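# Pair the matching socks, stacked and aligned, on table

## Task

Identify the two socks that form a matching pair and place them lying flat on the table, one stacked on the other so that their toes, heels and cuffs coincide. The remaining two socks must stay on the table, not paired and set apart from the stacked pair.

## Robot and tools

Robot: two arms, left_arm and right_arm. Each base sits on a tilted plate held by a shared metal frame behind the arms. A "too close" message treats each plate plus its half of the frame as part of that arm. Calibrated bases: left_arm at (-0.044, +0.231, +0.091) m, right_arm at (-0.024, -0.245, +0.091) m.

Scene frame: origin at table-top height, midway between the two nominal base spots. +x points out over the table, +z up, and left_arm is on the +y side (image left/right do not follow arm names). Positions are in metres; orientations are quaternions written w first (qw, qx, qy, qz). Gripper axes: fingers extend along its +z, and close/open along its y. end_effector_position marks the spot between the finger pads, roughly 1 cm short of the fingertips. Reported hand positions can be slightly off, more so at long reach, and an arm resting in free air may sit about 1 cm from its commanded pose without touching anything.

Row layout (used by both motion tools): 16 plain numbers, always covering both arms: left_arm x, y, z, qw, qx, qy, qz, opening, then right_arm the same eight. x, y, z, and the quaternion are absolute targets in the scene frame (a pose, not an offset). Opening is absolute too, from -1 (shut) to +1 (fully open, 0.094 m).

execute_actions(actions, cameras): actions is a list of actions; each action is a list of 1 to 15 rows, one row per 1/30 s control step; if fewer than 15 rows are given, the final row is repeated to fill out the step count. An empty list just reports state and images. A target more than 0.6 m from that gripper's current position along any of its own axes gets the action rejected for both arms; a malformed action or a failing first action rejects the whole call. Each step, the controller limits the command to within 100 mm and 20 degrees of the measured pose, so one action may fall short; the result's "Hand target" line shows where each arm is actually headed, and the remainder must be sent next time. To keep an arm still, resend its last reported pose and its desired opening every call; to keep orientation fixed, repeat the same quaternion rather than copying a drifted reading. A 0 in the opening slot is a real command, so resend the current one to leave a gripper unchanged.

move(target, speed, blend, opening_speed, blocking, cameras): target is one 16-number row or a list of up to 15 rows (waypoints whose poses differ only). Each gripper travels in a straight line from its Hand target, rotating the shorter way. speed is m/s, 0.002 to 0.5 (default 0.25), rotation capped at twice that in rad/s; give one value or one per waypoint. blend (metres) rounds corners at intermediate waypoints; 0 stops at each. opening_speed (per second on the -1..+1 scale, at least 0.2) ramps the fingers; otherwise the opening is applied immediately. Paths are capped at 10 s and do not avoid obstacles or the other arm. Faster moves lag and strike harder; aiming past a contact presses harder. blocking=false returns after about 0.5 s while motion continues; execute_actions is then refused until the move ends (use wait or stop); a new move replaces the current one. The result adds a "move:" line: done (at rest within 10 mm and 2 degrees), off_target, moving, held (a check withheld a step or the clearance check halted the path), or fault; limits=paced means the sent pose was clipped, limits=held that steps were withheld. Neither done nor off_target tells you whether something is being touched.

wait(seconds): 0 to 10 s, arms keep their last command; a running move continues and may end the wait early. stop(): brakes a running move; it needs braking distance.

zoom_image(camera, region): camera is cam_high, cam_left_wrist or cam_right_wrist; region is [x0, y0, x1, y1] pixels from the image's top-left, at most 504x504. All images are 672x504; cam_high is fixed, the wrist cameras ride on the hands and may lag while moving.

finished_scene(scene, chance_done): ends the scene irreversibly; scene is an integer 1 to 2, chance_done a 1 to 99 percent estimate. The arrangement must hold without the robot.

Result lines: grip_measured is finger opening on the command scale (reads up to ~1.6 mm wide when empty; under a firm squeeze it reads a bit below the object's width). Commanding somewhat below the first-touch reading gives a light grip; about 0.11 below it reaches full force (~50 to 62 N per pad). Release by commanding well above grip_measured. grip_effort_nm is motor effort (negative closing), not pad force. Joint torques follow the Joint positions order, include gravity, and joints 1 to 3 wrap at ±28 N m. "pose unreachable" means the clearance check blocked that arm. MOTOR HOT appears at 75 °C; at 90 °C an OVER-TEMPERATURE FAULT folds that arm and it stays idle; at 100 °C it collapses. Heat builds from carrying loads, stretched arms, or pushing at unreachable poses, even while you think. Joint ranges (rad): waist -2.618..3.054, shoulder 0..3.142, elbow 0..3.142 (straight 2.901), wrist pitch and yaw ±1.571, wrist roll ±2.094.

Avoid: any sock leaving the table or being set down off it, drops, slamming into the table, very firm presses, and the two grippers or wrist cameras hitting each other (the clearance check does not guard that). Any arm stop wastes time.

Each tool is called after ">>>" as name([rows], argument=value, ...), one row to a line, values as JSON.

## Session

>>> execute_actions(actions=[])

Scene clock: 0.00 s.
left_arm: end_effector_position=(+0.3305, -0.0462, +0.3415) grip_measured=+1.000 grip_effort_nm=n/a end_effector_quat_wxyz=(+0.332, +0.365, +0.866, +0.084) | right_arm: end_effector_position=(+0.5671, -0.4240, +0.1073) grip_measured=+1.000 grip_effort_nm=n/a end_effector_quat_wxyz=(+0.255, +0.030, +0.966, +0.029)
Joint positions: left_arm=[-1.069 2.35 2.179 -1.221 -0.887 -0.033 0.094] | right_arm=[-0.147 2.208 2.058 -0.683 0.269 -0.325 0.094]
Joint velocities: left_arm=[-0.002 0.002 0.007 0.007 -0.022 0.051 0] | right_arm=[-0.012 -0.007 -0.037 -0.007 -0.125 0.066 0]
Joint torques (N m): no reading
Heat: left arm: 34 °C; right arm: 31 °C.
Hand target: left_arm +0.3295, -0.0456, +0.3534; +0.345, +0.358, +0.864, +0.079 | right_arm +0.5690, -0.4202, +0.1133; +0.260, +0.026, +0.965, +0.032
Tool commands: left_gripper/opening=+1.0 right_gripper/opening=+1.0

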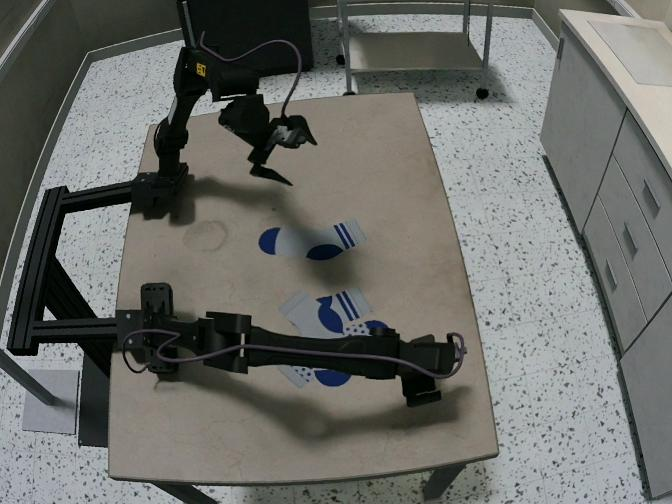

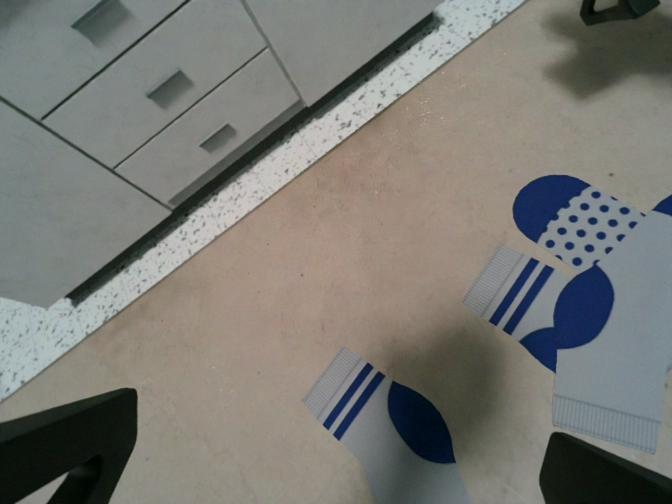

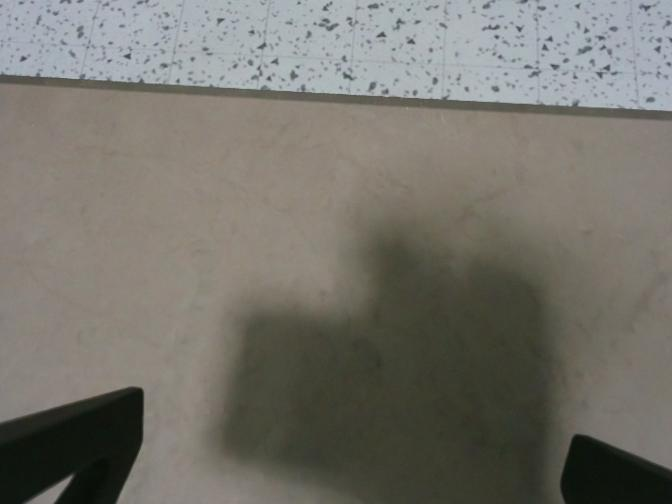

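>>> move(target=[0.22,0.25,0.3,0.2,0,0.98,0,1,0.22,-0.5,0.28,0.2,0,0.98,0,1])

>>> zoom_image(camera="cam_high", region=[220, 190, 420, 400])

Scene clock: 5.40 s.
left_arm: end_effector_position=(+0.2247, +0.2481, +0.3063) grip_measured=+1.000 grip_effort_nm=-0.012 end_effector_quat_wxyz=(+0.203, -0.003, +0.979, -0.009) | right_arm: end_effector_position=(+0.2195, -0.5001, +0.2711) grip_measured=+1.000 grip_effort_nm=-0.017 end_effector_quat_wxyz=(+0.191, +0.000, +0.982, -0.004)
Joint positions: left_arm=[-0.835 1.375 1.379 -1.528 -0.72 -0.754 0.094] | right_arm=[-0.439 1.044 1.442 -1.277 0.183 -0.599 0.094]
Joint velocities: left_arm=[0.007 -0.012 -0.027 -0.081 0.037 0.007 0] | right_arm=[0.002 0.027 -0.022 -0.037 0.022 0.051 0]
Joint torques (N m): left_arm=[-1.5 -0.88 4.42 0.65 -0.17 -0.07] | right_arm=[0.36 -5.35 7.99 0.78 -0.22 -0.07]
Heat: left arm: 35 °C; right arm: 32 °C.
Hand target: left_arm +0.2222, +0.2509, +0.3037; +0.198, -0.001, +0.980, -0.002 | right_arm +0.2174, -0.5009, +0.2791; +0.198, -0.002, +0.980, -0.003
Off the commanded pose: left_arm 0.008 m, 1 deg | right_arm 0.009 m, 1 deg.
move: done
camera_calibration:
cam_left_wrist: T_world_to_cam=[[0.109976, -0.991575, 0.0684412, 0.201818], [-0.981652, -0.119151, -0.14887, 0.339062], [0.155771, -0.0508132, -0.986485, 0.366371], [0, 0, 0, 1]] pos_world=[0.253576, 0.259134, 0.398083]
cam_right_wrist: T_world_to_cam=[[0.122701, -0.991811, 0.0354453, -0.52829], [-0.987543, -0.125562, -0.0948355, 0.216642], [0.0985094, -0.0233674, -0.994862, 0.326159], [0, 0, 0, 1]] pos_world=[0.246635, -0.48914, 0.363754]

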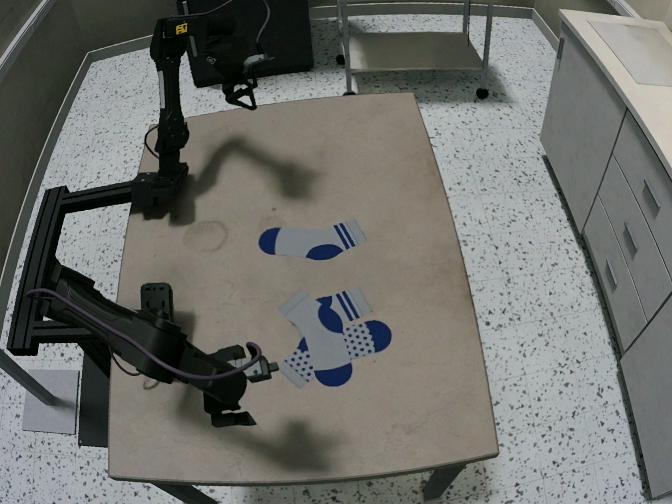

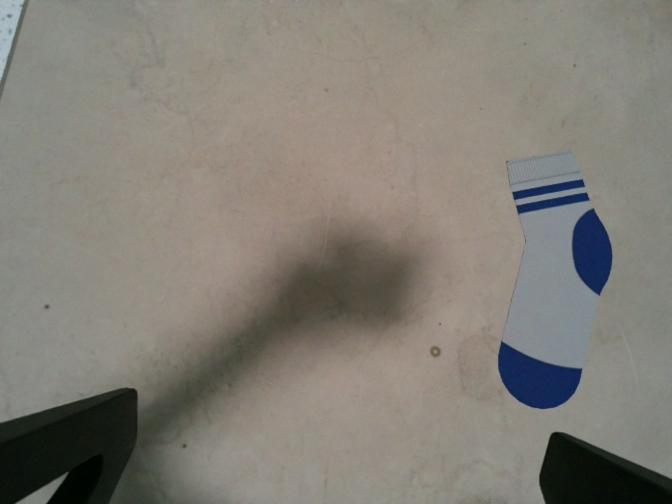

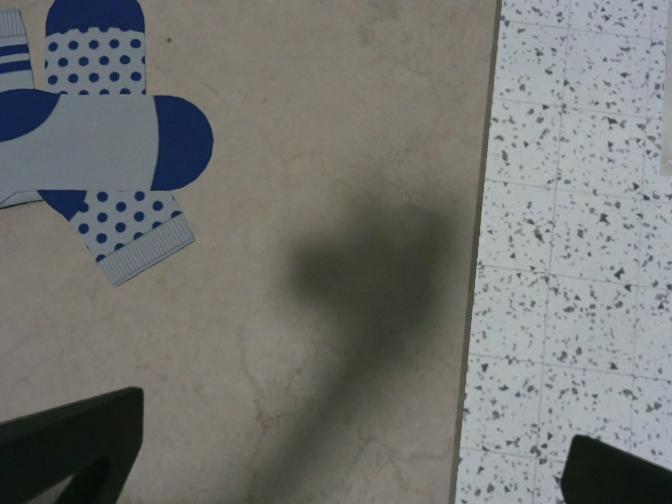

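Scaled by 2.400.

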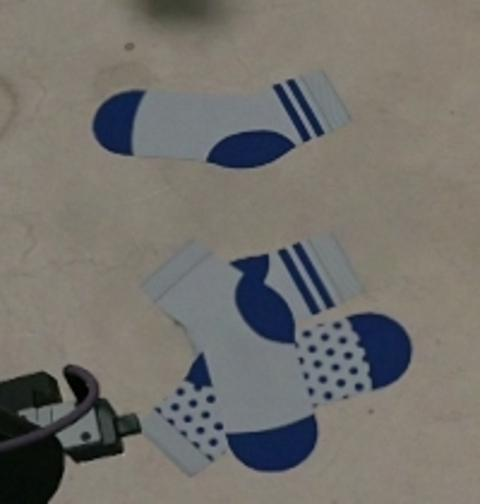

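>>> move(target=[0.22,0.25,0.3,0.2,0,0.98,0,1,0.28,-0.22,0.3,0.1,0,0.995,0,1])

>>> zoom_image(camera="cam_right_wrist", region=[100, 0, 604, 504])

Scene clock: 17.20 s.
left_arm: end_effector_position=(+0.2211, +0.2477, +0.2996) grip_measured=+1.000 grip_effort_nm=-0.017 end_effector_quat_wxyz=(+0.196, +0.002, +0.981, -0.002) | right_arm: end_effector_position=(+0.2836, -0.2149, +0.2921) grip_measured=+1.000 grip_effort_nm=-0.017 end_effector_quat_wxyz=(+0.110, -0.003, +0.994, +0.008)
Joint positions: left_arm=[-0.835 1.375 1.354 -1.529 -0.719 -0.76 0.094] | right_arm=[0.755 1.715 1.631 -1.548 0.585 0.714 0.094]
Joint velocities: left_arm=[-0.046 -0.017 -0.007 0.007 -0.051 0.022 0] | right_arm=[0.037 0.002 -0.012 -0.051 -0.022 -0.022 0]
Joint torques (N m): left_arm=[-1.69 -1.51 4.31 0.65 -0.23 -0.07] | right_arm=[4.22 -5.07 7.43 0.47 0.07 0.11]
Heat: left arm: 35 °C; right arm: 33 °C.
Hand target: left_arm +0.2199, +0.2502, +0.3000; +0.200, +0.000, +0.980, +0.000 | right_arm +0.2834, -0.2157, +0.2999; +0.114, +0.000, +0.993, +0.013
Off the commanded pose: left_arm 0.003 m, 1 deg | right_arm 0.010 m, 2 deg.
joint sent to its limit (right arm) — joint 4 (wrist pitch), lower limit. The joint targets are off in position, not in orientation.
move: done
camera_calibration:
cam_left_wrist: T_world_to_cam=[[0.105152, -0.993178, 0.0504027, 0.209176], [-0.984429, -0.111137, -0.136192, 0.32931], [0.140864, -0.0352971, -0.9894, 0.360636], [0, 0, 0, 1]] pos_world=[0.251387, 0.257077, 0.391119]
cam_right_wrist: T_world_to_cam=[[0.134646, -0.990853, -0.00903166, -0.24429], [-0.988674, -0.134948, 0.0656715, 0.269191], [-0.0662895, 0.0000869721, -0.9978, 0.400074], [0, 0, 0, 1]] pos_world=[0.325556, -0.205763, 0.379309]

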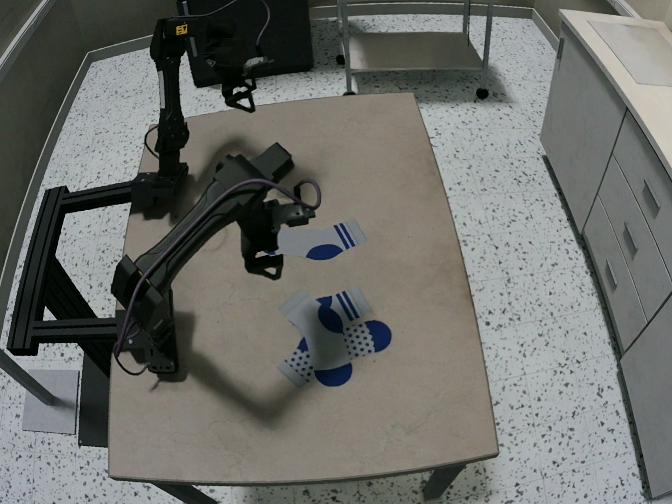

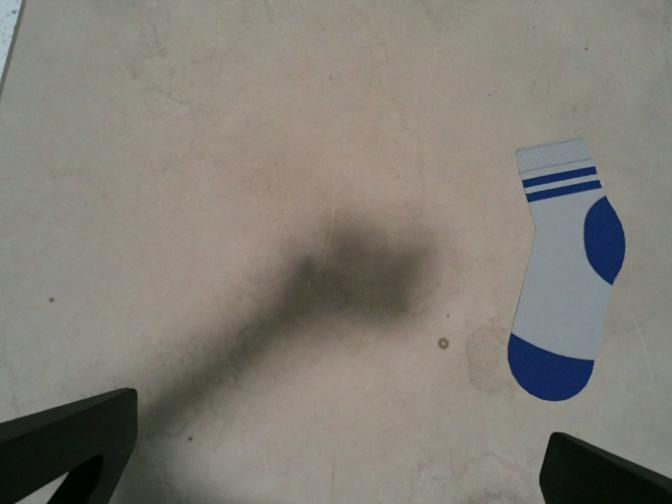

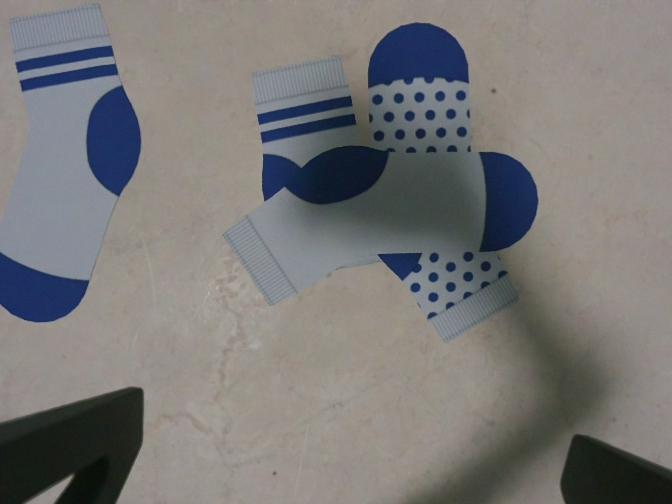

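Scaled by 1.000.

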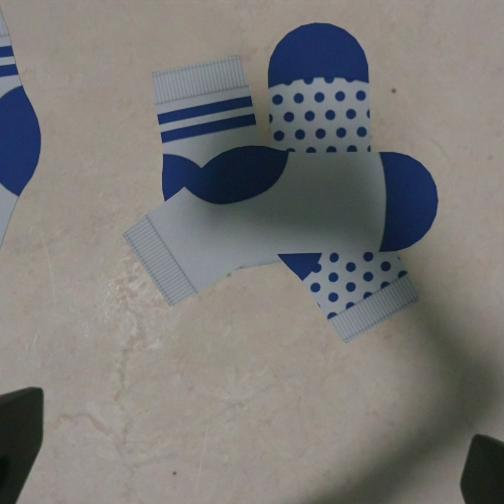

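>>> move([
  [0.22,0.25,0.3,0.2,0,0.98,0,1,0.365,-0.352,0.12,0.1,0,0.995,0,-0.15],
  [0.22,0.25,0.3,0.2,0,0.98,0,1,0.365,-0.352,0.035,0.1,0,0.995,0,-0.15],
], speed=[0.25,0.1])

>>> zoom_image(camera="cam_high", region=[250, 270, 420, 400])

Scene clock: 32.07 s.
left_arm: end_effector_position=(+0.2211, +0.2477, +0.2996) grip_measured=+1.000 grip_effort_nm=-0.012 end_effector_quat_wxyz=(+0.196, +0.002, +0.981, -0.002) | right_arm: end_effector_position=(+0.3697, -0.3613, +0.0426) grip_measured=-0.148 grip_effort_nm=-0.129 end_effector_quat_wxyz=(+0.101, +0.007, +0.995, -0.014)
Joint positions: left_arm=[-0.835 1.375 1.354 -1.529 -0.719 -0.76 0.094] | right_arm=[-0.086 1.791 1.126 -0.485 0.467 -0.22 0.04]
Joint velocities: left_arm=[0.012 -0.017 0.002 0.022 -0.051 -0.037 0] | right_arm=[-0.007 -0.002 -0.007 -0.022 -0.066 0.007 0]
Joint torques (N m): left_arm=[-1.8 -1.62 4.52 0.74 -0.27 -0.1] | right_arm=[3.89 -7.83 3.92 0.95 -0.1 -0.06]
Heat: left arm: 35 °C; right arm: 33 °C.
Hand target: left_arm +0.2201, +0.2500, +0.3000; +0.200, +0.000, +0.980, +0.000 | right_arm +0.3662, -0.3555, +0.0344; +0.095, +0.000, +0.995, -0.009
Off the commanded pose: left_arm 0.003 m, 1 deg | right_arm 0.013 m, 2 deg.
move: off_target (right_arm)
camera_calibration:
cam_left_wrist: T_world_to_cam=[[0.105502, -0.993134, 0.0505483, 0.209044], [-0.98439, -0.111504, -0.136174, 0.329387], [0.140875, -0.0353926, -0.989395, 0.360656], [0, 0, 0, 1]] pos_world=[0.251384, 0.257101, 0.391118]
cam_right_wrist: T_world_to_cam=[[0.11091, -0.993339, 0.0312593, -0.397007], [-0.990318, -0.107821, 0.087438, 0.36036], [-0.0834851, -0.0406544, -0.995679, 0.148373], [0, 0, 0, 1]] pos_world=[0.41329, -0.349476, 0.128633]

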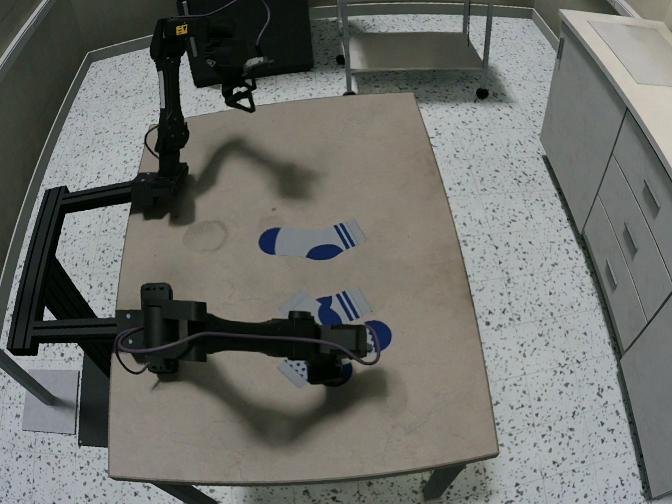

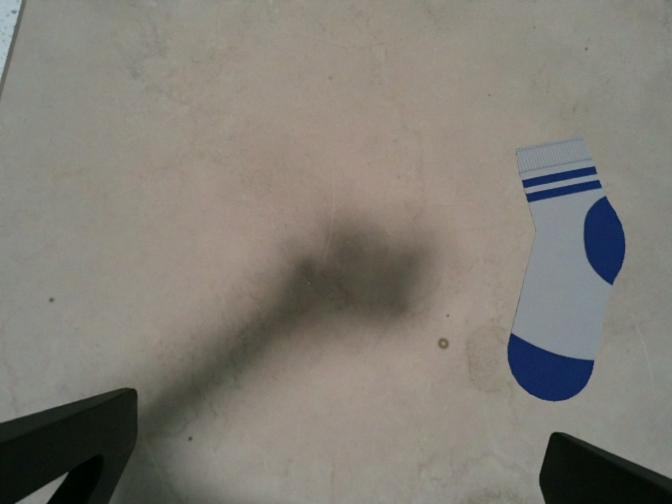

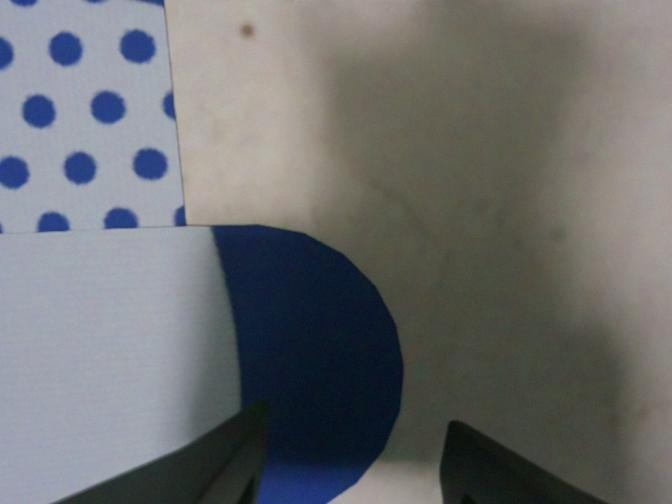

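Scaled by 2.965.

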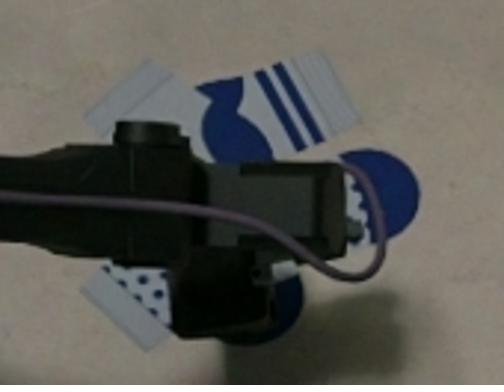

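>>> move([
  [0.22,0.25,0.3,0.2,0,0.98,0,1,0.362,-0.342,0.015,0.1,0,0.995,0,-0.15],
  [0.22,0.25,0.3,0.2,0,0.98,0,1,0.362,-0.342,0.003,0.1,0,0.995,0,-0.15],
], speed=[0.1,0.02])

Scene clock: 37.50 s.
left_arm: end_effector_position=(+0.2211, +0.2477, +0.2996) grip_measured=+1.000 grip_effort_nm=-0.012 end_effector_quat_wxyz=(+0.196, +0.002, +0.981, -0.002) | right_arm: end_effector_position=(+0.3713, -0.3490, +0.0189) grip_measured=-0.148 grip_effort_nm=-0.125 end_effector_quat_wxyz=(+0.116, +0.008, +0.993, -0.005)
Joint positions: left_arm=[-0.835 1.375 1.354 -1.529 -0.719 -0.76 0.094] | right_arm=[-0.097 1.835 1.06 -0.344 0.439 -0.237 0.04]
Joint velocities: left_arm=[-0.007 0.017 0.012 -0.022 0.007 -0.022 0] | right_arm=[0.002 -0.007 0.002 0.007 -0.051 -0.037 0.001]
Joint torques (N m): left_arm=[-1.84 -1.62 4.36 0.71 -0.22 -0.09] | right_arm=[3.37 -6.64 2.99 1.09 -0.11 -0.04]
Heat: left arm: 35 °C; right arm: 33 °C.
Hand target: left_arm +0.2201, +0.2500, +0.3000; +0.200, +0.000, +0.980, +0.000 | right_arm +0.3618, -0.3420, +0.0032; +0.099, +0.000, +0.995, +0.000
Off the commanded pose: left_arm 0.003 m, 1 deg | right_arm 0.020 m, 2 deg.
move: off_target (right_arm)
camera_calibration:
cam_left_wrist: T_world_to_cam=[[0.105502, -0.993134, 0.0505483, 0.209044], [-0.98439, -0.111504, -0.136174, 0.329387], [0.140875, -0.0353926, -0.989395, 0.360656], [0, 0, 0, 1]] pos_world=[0.251384, 0.257101, 0.391118]
cam_right_wrist: T_world_to_cam=[[0.109592, -0.993825, 0.0173365, -0.383649], [-0.992475, -0.108451, 0.0568526, 0.36656], [-0.0546214, -0.0234366, -0.998232, 0.120765], [0, 0, 0, 1]] pos_world=[0.412443, -0.338696, 0.106363]

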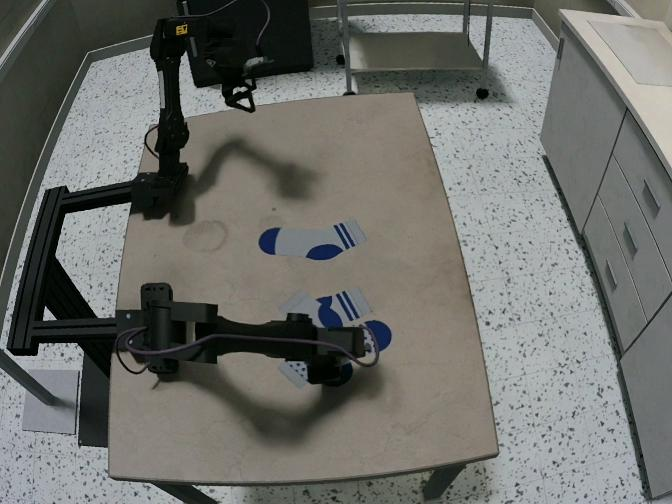

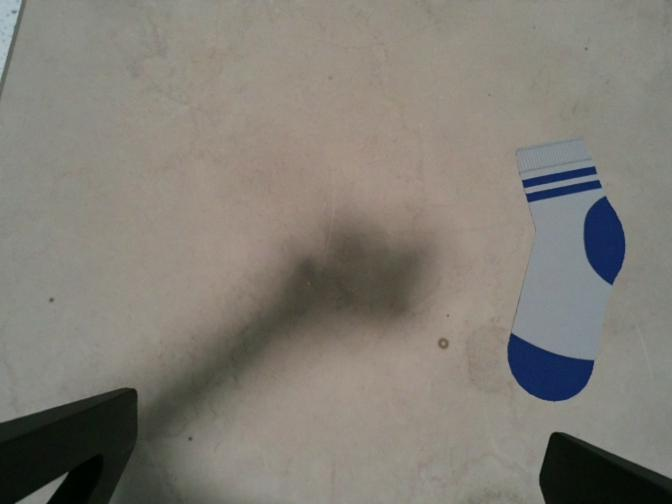

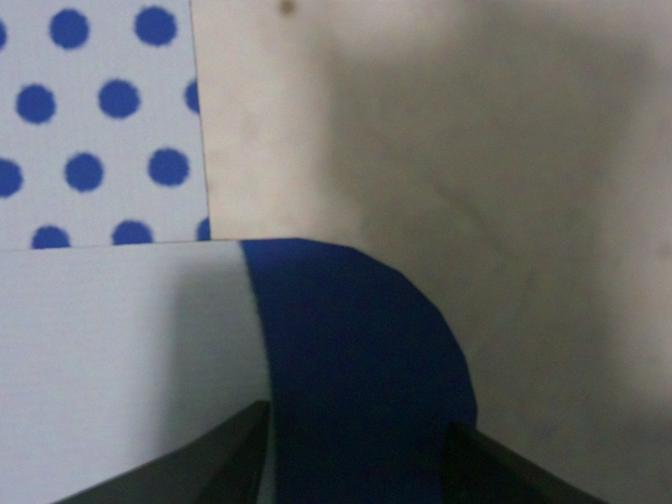

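>>> move(target=[0.22,0.25,0.3,0.2,0,0.98,0,1,0.362,-0.344,-0.008,0.1,0,0.995,0,-0.15], speed=0.02, cameras=["cam_right_wrist"])

Scene clock: 41.40 s.
left_arm: end_effector_position=(+0.2211, +0.2477, +0.2996) grip_measured=+1.000 grip_effort_nm=-0.022 end_effector_quat_wxyz=(+0.196, +0.002, +0.981, -0.002) | right_arm: end_effector_position=(+0.3758, -0.3501, +0.0182) grip_measured=-0.148 grip_effort_nm=-0.125 end_effector_quat_wxyz=(+0.127, +0.007, +0.992, -0.004)
Joint positions: left_arm=[-0.835 1.375 1.354 -1.529 -0.719 -0.76 0.094] | right_arm=[-0.104 1.835 1.053 -0.311 0.427 -0.256 0.04]
Joint velocities: left_arm=[0.002 -0.002 -0.007 0.037 -0.022 -0.051 0] | right_arm=[-0.017 -0.027 -0.002 -0.007 0.007 -0.066 0]
Joint torques (N m): left_arm=[-1.81 -1.51 4.29 0.7 -0.23 -0.07] | right_arm=[2.52 -5.14 2.65 1.22 -0.07 -0.09]
Heat: left arm: 35 °C; right arm: 33 °C.
Hand target: left_arm +0.2201, +0.2500, +0.3000; +0.200, +0.000, +0.980, +0.000 | right_arm +0.3609, -0.3440, -0.0065; +0.100, +0.000, +0.995, +0.000
Off the commanded pose: left_arm 0.003 m, 1 deg | right_arm 0.030 m, 3 deg.
move: off_target (right_arm)
camera_calibration:
cam_right_wrist: T_world_to_cam=[[0.112876, -0.993461, 0.0171629, -0.386355], [-0.993119, -0.112261, 0.0333616, 0.370235], [-0.0312168, -0.0208105, -0.999296, 0.112367], [0, 0, 0, 1]] pos_world=[0.414805, -0.339927, 0.106567]
Images, in order (width x height): cam_right_wrist 672x504.

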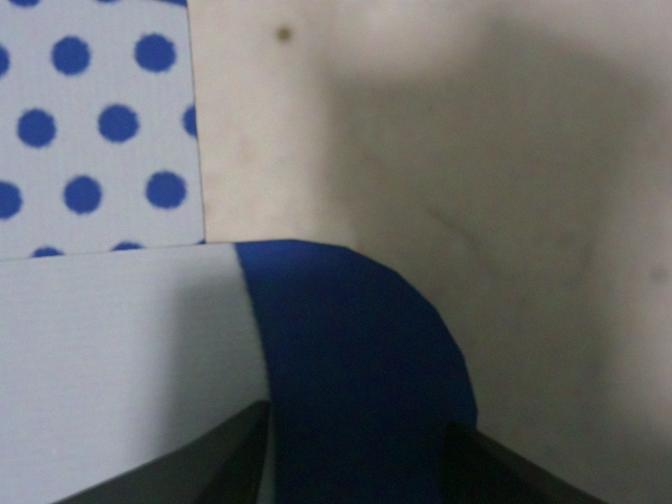

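>>> move(target=[0.22,0.25,0.3,0.2,0,0.98,0,1,0.365,-0.344,0.004,0.1,0,0.995,0,-1], speed=0.05, opening_speed=0.6, cameras=["cam_right_wrist"])

Scene clock: 45.70 s.
left_arm: end_effector_position=(+0.2211, +0.2477, +0.2996) grip_measured=+1.000 grip_effort_nm=-0.012 end_effector_quat_wxyz=(+0.196, +0.002, +0.981, -0.002) | right_arm: end_effector_position=(+0.3772, -0.3497, +0.0186) grip_measured=-0.982 grip_effort_nm=-0.969 end_effector_quat_wxyz=(+0.130, +0.007, +0.991, -0.002)
Joint positions: left_arm=[-0.835 1.375 1.354 -1.529 -0.719 -0.76 0.094] | right_arm=[-0.103 1.835 1.053 -0.305 0.423 -0.257 0.001]
Joint velocities: left_arm=[0.002 0.022 0.007 -0.066 -0.051 0.037 0] | right_arm=[-0.027 -0.002 0.002 0.022 0.022 -0.095 -0.001]
Joint torques (N m): left_arm=[-1.77 -1.78 4.46 0.71 -0.22 -0.09] | right_arm=[3.69 -6.43 4.49 0.59 0.06 0.09]
Heat: left arm: 35 °C; right arm: 32 °C.
Hand target: left_arm +0.2201, +0.2500, +0.3000; +0.200, +0.000, +0.980, +0.000 | right_arm +0.3648, -0.3442, +0.0044; +0.100, -0.001, +0.995, -0.001
Off the commanded pose: left_arm 0.003 m, 1 deg | right_arm 0.020 m, 4 deg.
move: off_target (right_arm)
camera_calibration:
cam_right_wrist: T_world_to_cam=[[0.112009, -0.993593, 0.0150424, -0.38574], [-0.993384, -0.111574, 0.0271876, 0.372101], [-0.0253351, -0.0179881, -0.999517, 0.111607], [0, 0, 0, 1]] pos_world=[0.415673, -0.339744, 0.107239]
Images, in order (width x height): cam_right_wrist 672x504.

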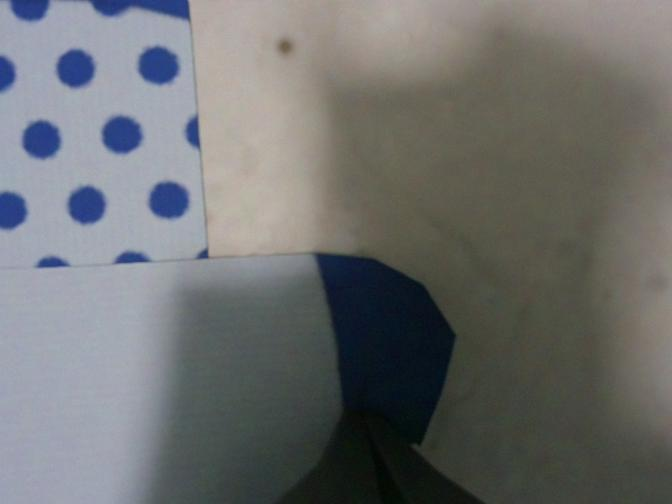

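>>> move([
  [0.22,0.25,0.3,0.2,0,0.98,0,1,0.365,-0.344,0.10,0.1,0,0.995,0,-1],
  [0.22,0.25,0.3,0.2,0,0.98,0,1,0.355,-0.344,0.34,0.1,0,0.995,0,-1],
], speed=0.12, cameras=["cam_right_wrist","cam_high"])

>>> zoom_image(camera="cam_high", region=[220, 200, 460, 420])

Scene clock: 51.83 s.
left_arm: end_effector_position=(+0.2211, +0.2477, +0.2996) grip_measured=+1.000 grip_effort_nm=-0.022 end_effector_quat_wxyz=(+0.196, +0.002, +0.981, -0.002) | right_arm: end_effector_position=(+0.3554, -0.3394, +0.3294) grip_measured=-0.983 grip_effort_nm=-0.955 end_effector_quat_wxyz=(+0.170, -0.003, +0.985, +0.017)
Joint positions: left_arm=[-0.835 1.375 1.354 -1.529 -0.719 -0.76 0.094] | right_arm=[0.4 1.669 1.963 -1.548 0.578 0.213 0.001]
Joint velocities: left_arm=[-0.002 0.002 0.002 -0.037 0.037 -0.051 0] | right_arm=[0.007 0.007 0.007 0.037 0.007 0.022 0]
Joint torques (N m): left_arm=[-1.84 -1.7 4.41 0.71 -0.23 -0.05] | right_arm=[4.75 -6.83 6.75 0.78 0.13 0.1]
Heat: left arm: 35 °C; right arm: 33 °C.
Hand target: left_arm +0.2201, +0.2500, +0.3000; +0.200, +0.000, +0.980, +0.000 | right_arm +0.3518, -0.3429, +0.3401; +0.181, +0.000, +0.983, +0.018
Off the commanded pose: left_arm 0.003 m, 1 deg | right_arm 0.012 m, 8 deg.
joint sent to its limit (right arm) — joint 4 (wrist pitch), lower limit. The joint targets are off in orientation, not in position.
move: off_target (right_arm)
camera_calibration:
cam_right_wrist: T_world_to_cam=[[0.137617, -0.990436, -0.00989221, -0.377546], [-0.988989, -0.136853, -0.0563157, 0.360597], [0.0544233, 0.0175333, -0.998364, 0.405248], [0, 0, 0, 1]] pos_world=[0.386528, -0.331692, 0.421157]
Images, in order (width x height): cam_high 672x504, cam_right_wrist 672x504.

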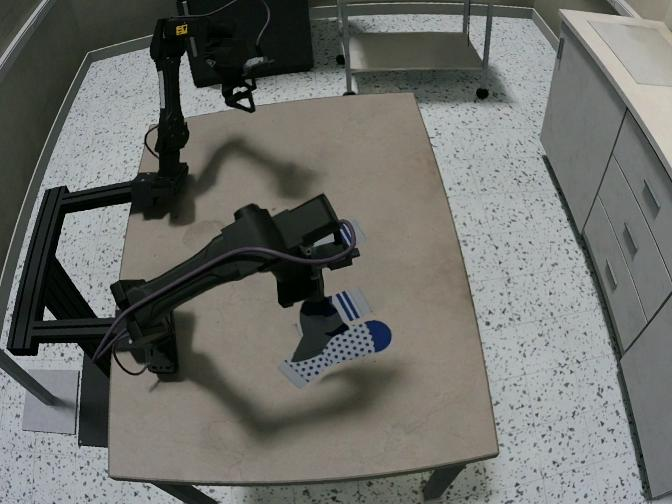

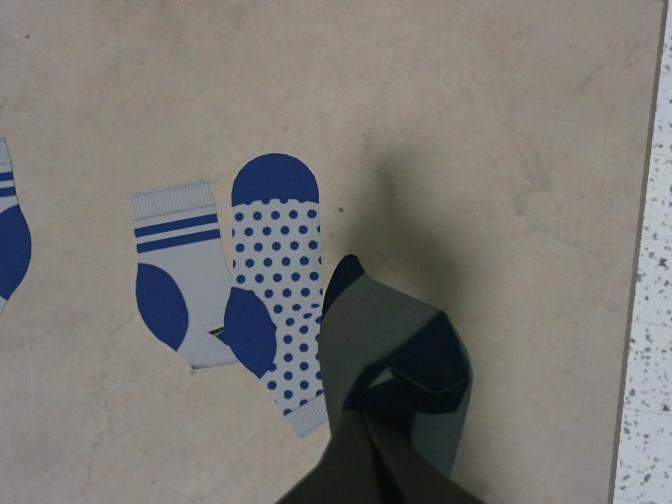

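Scaled by 2.100.

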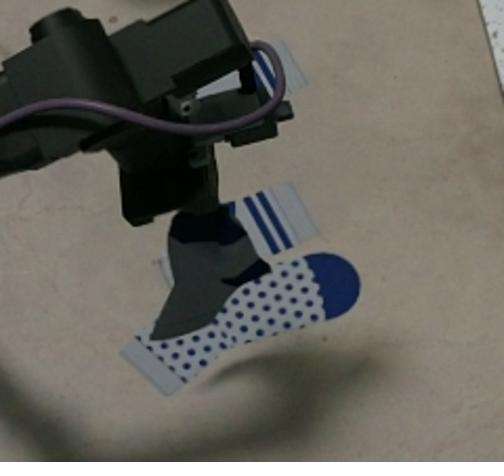

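>>> move([
  [0.22,0.25,0.3,0.2,0,0.98,0,1,0.25,-0.50,0.34,0.17,0,0.985,0,-1],
  [0.22,0.25,0.3,0.2,0,0.98,0,1,0.25,-0.5,0.26,0.1,0,0.995,0,-1],
  [0.22,0.25,0.3,0.2,0,0.98,0,1,0.36,-0.5,0.18,0.17,0,0.985,0,-1],
  [0.22,0.25,0.3,0.2,0,0.98,0,1,0.46,-0.5,0.08,0.2,0,0.98,0,-1],
  [0.22,0.25,0.3,0.2,0,0.98,0,1,0.48,-0.5,0.02,0.2,0,0.98,0,-1],
], speed=0.15, blend=0.02)

>>> move(target=[0.22,0.25,0.3,0.2,0,0.98,0,1,0.48,-0.5,0.02,0.2,0,0.98,0,0], speed=0.1, opening_speed=0.8)

>>> move([
  [0.22,0.25,0.3,0.2,0,0.98,0,1,0.47,-0.5,0.15,0.2,0,0.98,0,0],
  [0.22,0.25,0.3,0.2,0,0.98,0,1,0.27,-0.25,0.3,0.1,0,0.995,0,0],
], speed=[0.1,0.25])

Scene clock: 63.93 s.
left_arm: end_effector_position=(+0.2211, +0.2477, +0.2996) grip_measured=+1.000 grip_effort_nm=-0.007 end_effector_quat_wxyz=(+0.196, +0.002, +0.981, -0.002) | right_arm: end_effector_position=(+0.4739, -0.5026, +0.0282) grip_measured=-0.983 grip_effort_nm=-0.950 end_effector_quat_wxyz=(+0.192, +0.002, +0.981, -0.006)
Joint positions: left_arm=[-0.835 1.375 1.354 -1.529 -0.719 -0.76 0.094] | right_arm=[-0.387 2.054 1.68 -0.509 0.219 -0.559 0.001]
Joint velocities: left_arm=[0.007 -0.002 -0.007 -0.081 0.007 0.022 0] | right_arm=[-0.007 -0.002 0.002 0.007 -0.022 -0.007 0]
Joint torques (N m): left_arm=[-1.77 -1.57 4.38 0.73 -0.2 -0.05] | right_arm=[4.37 -10.59 7.53 1.19 -0.18 -0.07]
Heat: left arm: 34 °C; right arm: 33 °C.
Hand target: left_arm +0.2201, +0.2500, +0.3000; +0.200, +0.000, +0.980, +0.000 | right_arm +0.4806, -0.5017, +0.0199; +0.194, -0.002, +0.981, -0.005
Off the commanded pose: left_arm 0.003 m, 1 deg | right_arm 0.011 m, 1 deg.
move: off_target (right_arm)
camera_calibration:
cam_left_wrist: T_world_to_cam=[[0.105502, -0.993134, 0.0505483, 0.209044], [-0.98439, -0.111504, -0.136174, 0.329387], [0.140875, -0.0353926, -0.989395, 0.360656], [0, 0, 0, 1]] pos_world=[0.251384, 0.257101, 0.391118]
cam_right_wrist: T_world_to_cam=[[0.11935, -0.992045, 0.040031, -0.552045], [-0.987816, -0.122704, -0.095721, 0.446168], [0.0998715, -0.028119, -0.994603, 0.0563326], [0, 0, 0, 1]] pos_world=[0.500992, -0.491322, 0.120835]

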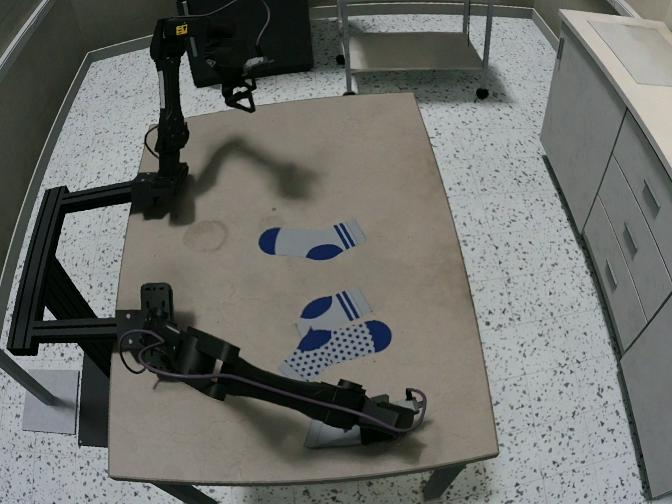

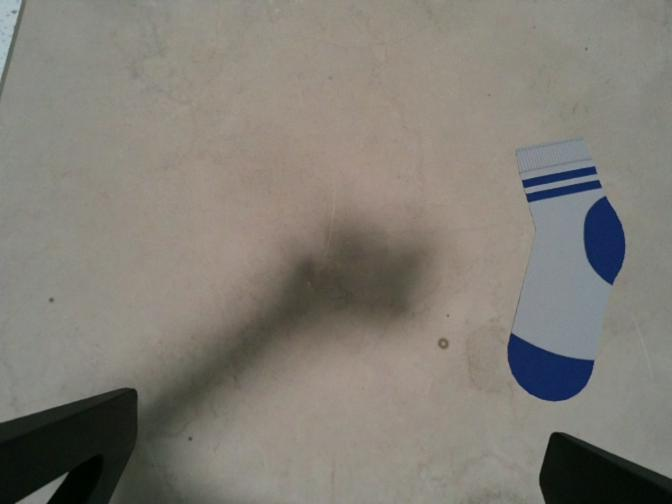

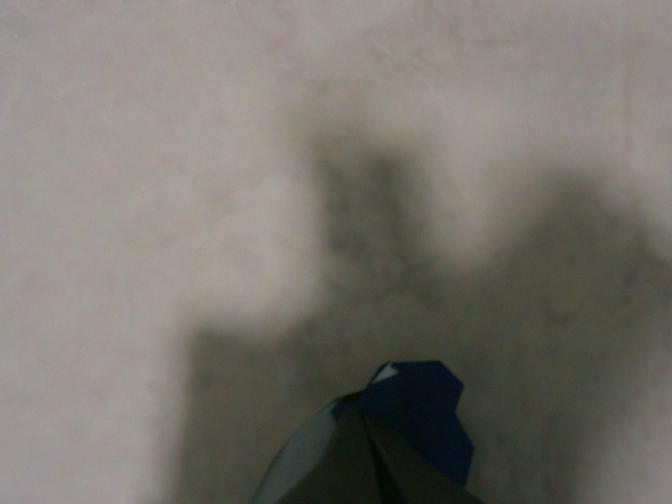

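Scene clock: 65.40 s.
left_arm: end_effector_position=(+0.2211, +0.2477, +0.2996) grip_measured=+1.000 grip_effort_nm=-0.017 end_effector_quat_wxyz=(+0.196, +0.002, +0.981, -0.002) | right_arm: end_effector_position=(+0.4776, -0.5030, +0.0297) grip_measured=-0.002 grip_effort_nm=0.085 end_effector_quat_wxyz=(+0.200, +0.003, +0.980, -0.006)
Joint positions: left_arm=[-0.835 1.375 1.354 -1.529 -0.719 -0.76 0.094] | right_arm=[-0.387 2.054 1.68 -0.494 0.209 -0.559 0.047]
Joint velocities: left_arm=[-0.017 -0.012 0.002 -0.051 -0.022 0.066 0] | right_arm=[-0.012 0.007 -0.017 0.022 0.037 -0.051 0]
Joint torques (N m): left_arm=[-2 -1.58 4.57 0.67 -0.23 -0.07] | right_arm=[4.19 -11.41 6.09 1.21 -0.25 -0.05]
Heat: left arm: 34 °C; right arm: 33 °C.
Hand target: left_arm +0.2201, +0.2500, +0.3000; +0.200, +0.000, +0.980, +0.000 | right_arm +0.4797, -0.4999, +0.0201; +0.200, +0.000, +0.980, +0.000
Off the commanded pose: left_arm 0.003 m, 1 deg | right_arm 0.010 m, 1 deg.
move: done
camera_calibration:
cam_left_wrist: T_world_to_cam=[[0.105502, -0.993134, 0.0505483, 0.209044], [-0.98439, -0.111504, -0.136174, 0.329387], [0.140875, -0.0353926, -0.989395, 0.360656], [0, 0, 0, 1]] pos_world=[0.251384, 0.257101, 0.391118]
cam_right_wrist: T_world_to_cam=[[0.116364, -0.992394, 0.0401804, -0.551677], [-0.98629, -0.120225, -0.113036, 0.450892], [0.117007, -0.0264762, -0.992778, 0.0500578], [0, 0, 0, 1]] pos_world=[0.503049, -0.491947, 0.12283]

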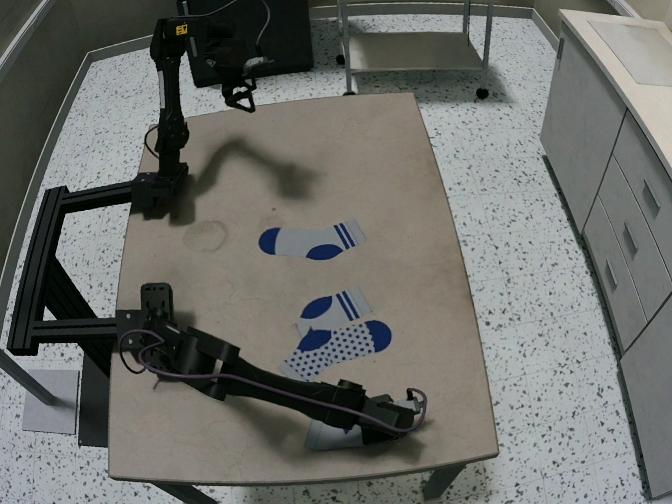

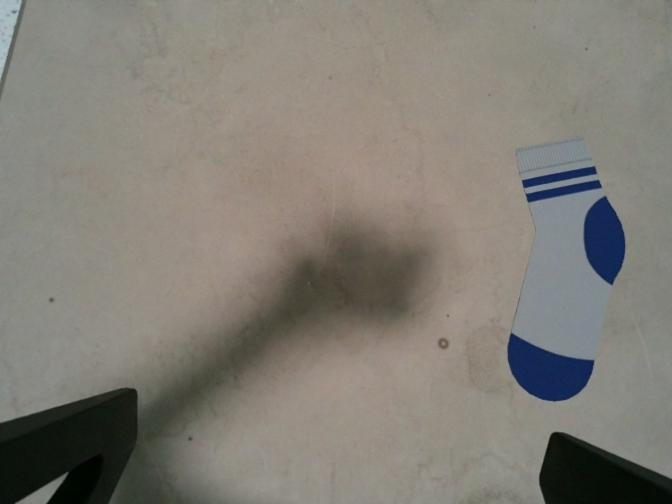

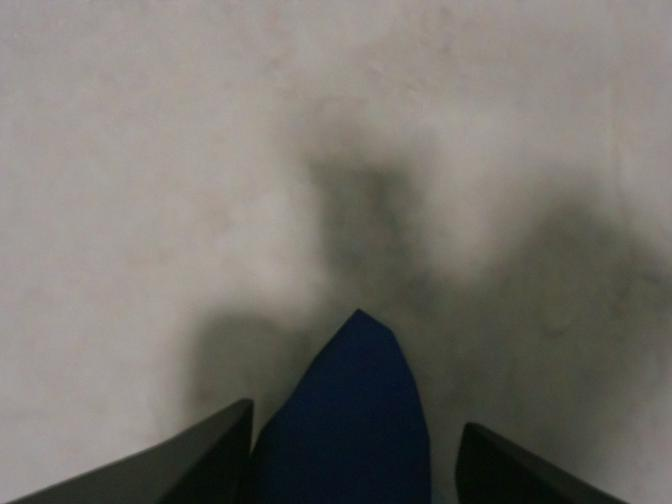

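Scene clock: 69.10 s.
left_arm: end_effector_position=(+0.2211, +0.2477, +0.2996) grip_measured=+1.000 grip_effort_nm=-0.017 end_effector_quat_wxyz=(+0.196, +0.002, +0.981, -0.002) | right_arm: end_effector_position=(+0.2697, -0.2450, +0.2945) grip_measured=-0.002 grip_effort_nm=0.090 end_effector_quat_wxyz=(+0.118, -0.003, +0.993, +0.016)
Joint positions: left_arm=[-0.835 1.375 1.354 -1.529 -0.719 -0.76 0.094] | right_arm=[0.724 1.586 1.55 -1.548 0.585 0.662 0.047]
Joint velocities: left_arm=[0.007 -0.012 0.002 0.007 -0.022 -0.066 0] | right_arm=[0.012 -0.007 0.012 -0.007 0.037 0.007 -0.001]
Joint torques (N m): left_arm=[-1.81 -1.46 4.57 0.71 -0.21 -0.07] | right_arm=[3.38 -3.32 7.34 0.58 0.09 0.13]
Heat: left arm: 34 °C; right arm: 33 °C.
Hand target: left_arm +0.2201, +0.2500, +0.3000; +0.200, +0.000, +0.980, +0.000 | right_arm +0.2704, -0.2462, +0.2998; +0.120, -0.001, +0.993, +0.017
Off the commanded pose: left_arm 0.003 m, 1 deg | right_arm 0.007 m, 3 deg.
joint sent to its limit (right arm) — joint 4 (wrist pitch), lower limit. The joint targets are off in position and orientation.
move: off_target (right_arm)
camera_calibration:
cam_left_wrist: T_world_to_cam=[[0.105502, -0.993134, 0.0505483, 0.209044], [-0.98439, -0.111504, -0.136174, 0.329387], [0.140875, -0.0353926, -0.989395, 0.360656], [0, 0, 0, 1]] pos_world=[0.251384, 0.257101, 0.391118]
cam_right_wrist: T_world_to_cam=[[0.137395, -0.990279, -0.0216808, -0.269061], [-0.989303, -0.138277, 0.0464756, 0.256167], [-0.0490218, 0.0150634, -0.998684, 0.400776], [0, 0, 0, 1]] pos_world=[0.310041, -0.237061, 0.382509]

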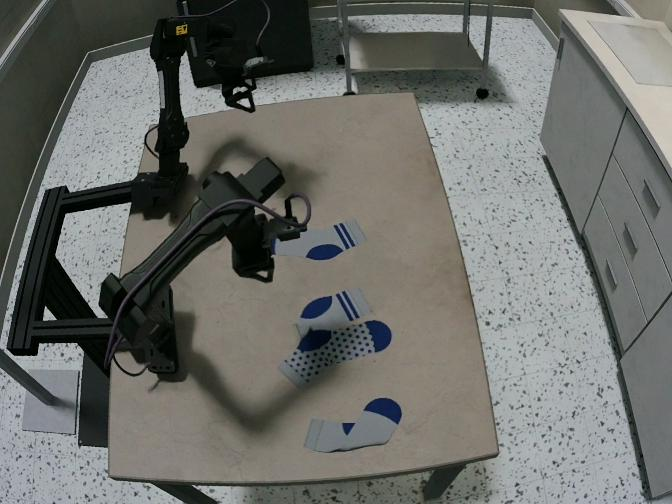

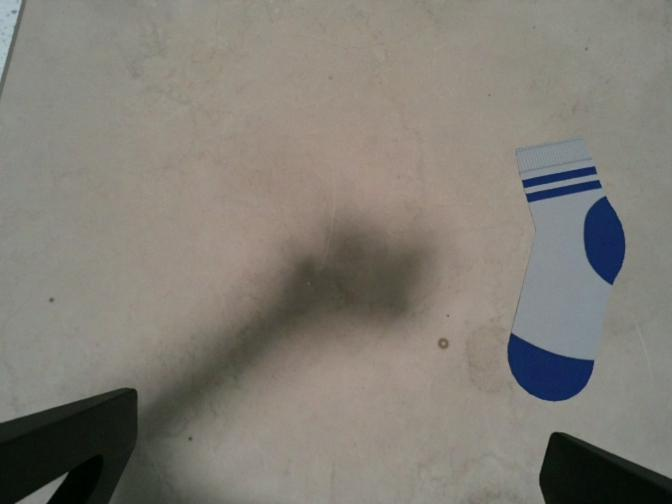

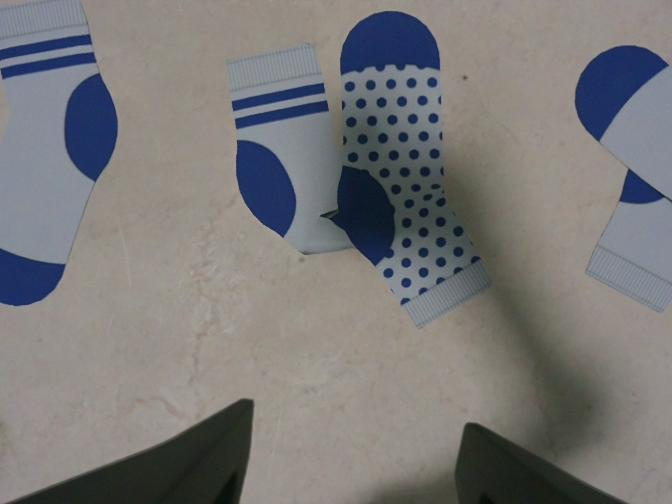

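>>> move([
  [0.22,0.25,0.3,0.2,0,0.98,0,1,0.465,-0.252,0.07,0.1,0,0.995,0,-0.15],
  [0.22,0.25,0.3,0.2,0,0.98,0,1,0.465,-0.252,0.03,0.1,0,0.995,0,-0.15],
], speed=[0.25,0.08], cameras=["cam_right_wrist"])

Scene clock: 83.47 s.
left_arm: end_effector_position=(+0.2211, +0.2477, +0.2996) grip_measured=+1.000 grip_effort_nm=-0.017 end_effector_quat_wxyz=(+0.196, +0.002, +0.981, -0.002) | right_arm: end_effector_position=(+0.4722, -0.2619, +0.0433) grip_measured=-0.148 grip_effort_nm=-0.129 end_effector_quat_wxyz=(+0.108, +0.011, +0.994, -0.009)
Joint positions: left_arm=[-0.835 1.375 1.354 -1.529 -0.719 -0.76 0.094] | right_arm=[0.137 2.233 1.65 -0.668 0.538 0.02 0.04]
Joint velocities: left_arm=[0.002 -0.002 0.017 0.007 0.037 0.051 0] | right_arm=[-0.002 0.002 -0.007 -0.022 -0.022 -0.007 -0.001]
Joint torques (N m): left_arm=[-1.85 -1.7 4.26 0.73 -0.22 -0.08] | right_arm=[6.02 -10.13 4.19 0.96 -0.06 -0.09]
Heat: left arm: 34 °C; right arm: 34 °C.
Hand target: left_arm +0.2201, +0.2500, +0.3000; +0.200, +0.000, +0.980, +0.000 | right_arm +0.4661, -0.2537, +0.0300; +0.097, +0.000, +0.995, -0.007
Off the commanded pose: left_arm 0.003 m, 1 deg | right_arm 0.018 m, 2 deg.
move: off_target (right_arm)
camera_calibration:
cam_right_wrist: T_world_to_cam=[[0.103958, -0.994326, 0.0225553, -0.306239], [-0.992116, -0.102078, 0.0726976, 0.475564], [-0.0699827, -0.029935, -0.997099, 0.158113], [0, 0, 0, 1]] pos_world=[0.514716, -0.251223, 0.129989]
Images, in order (width x height): cam_right_wrist 672x504.

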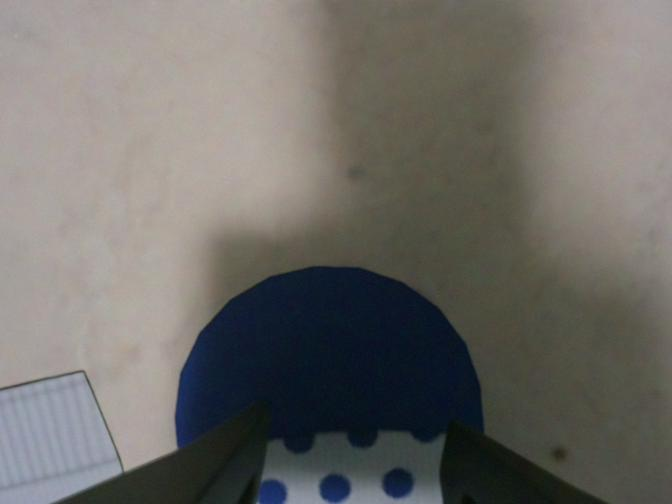

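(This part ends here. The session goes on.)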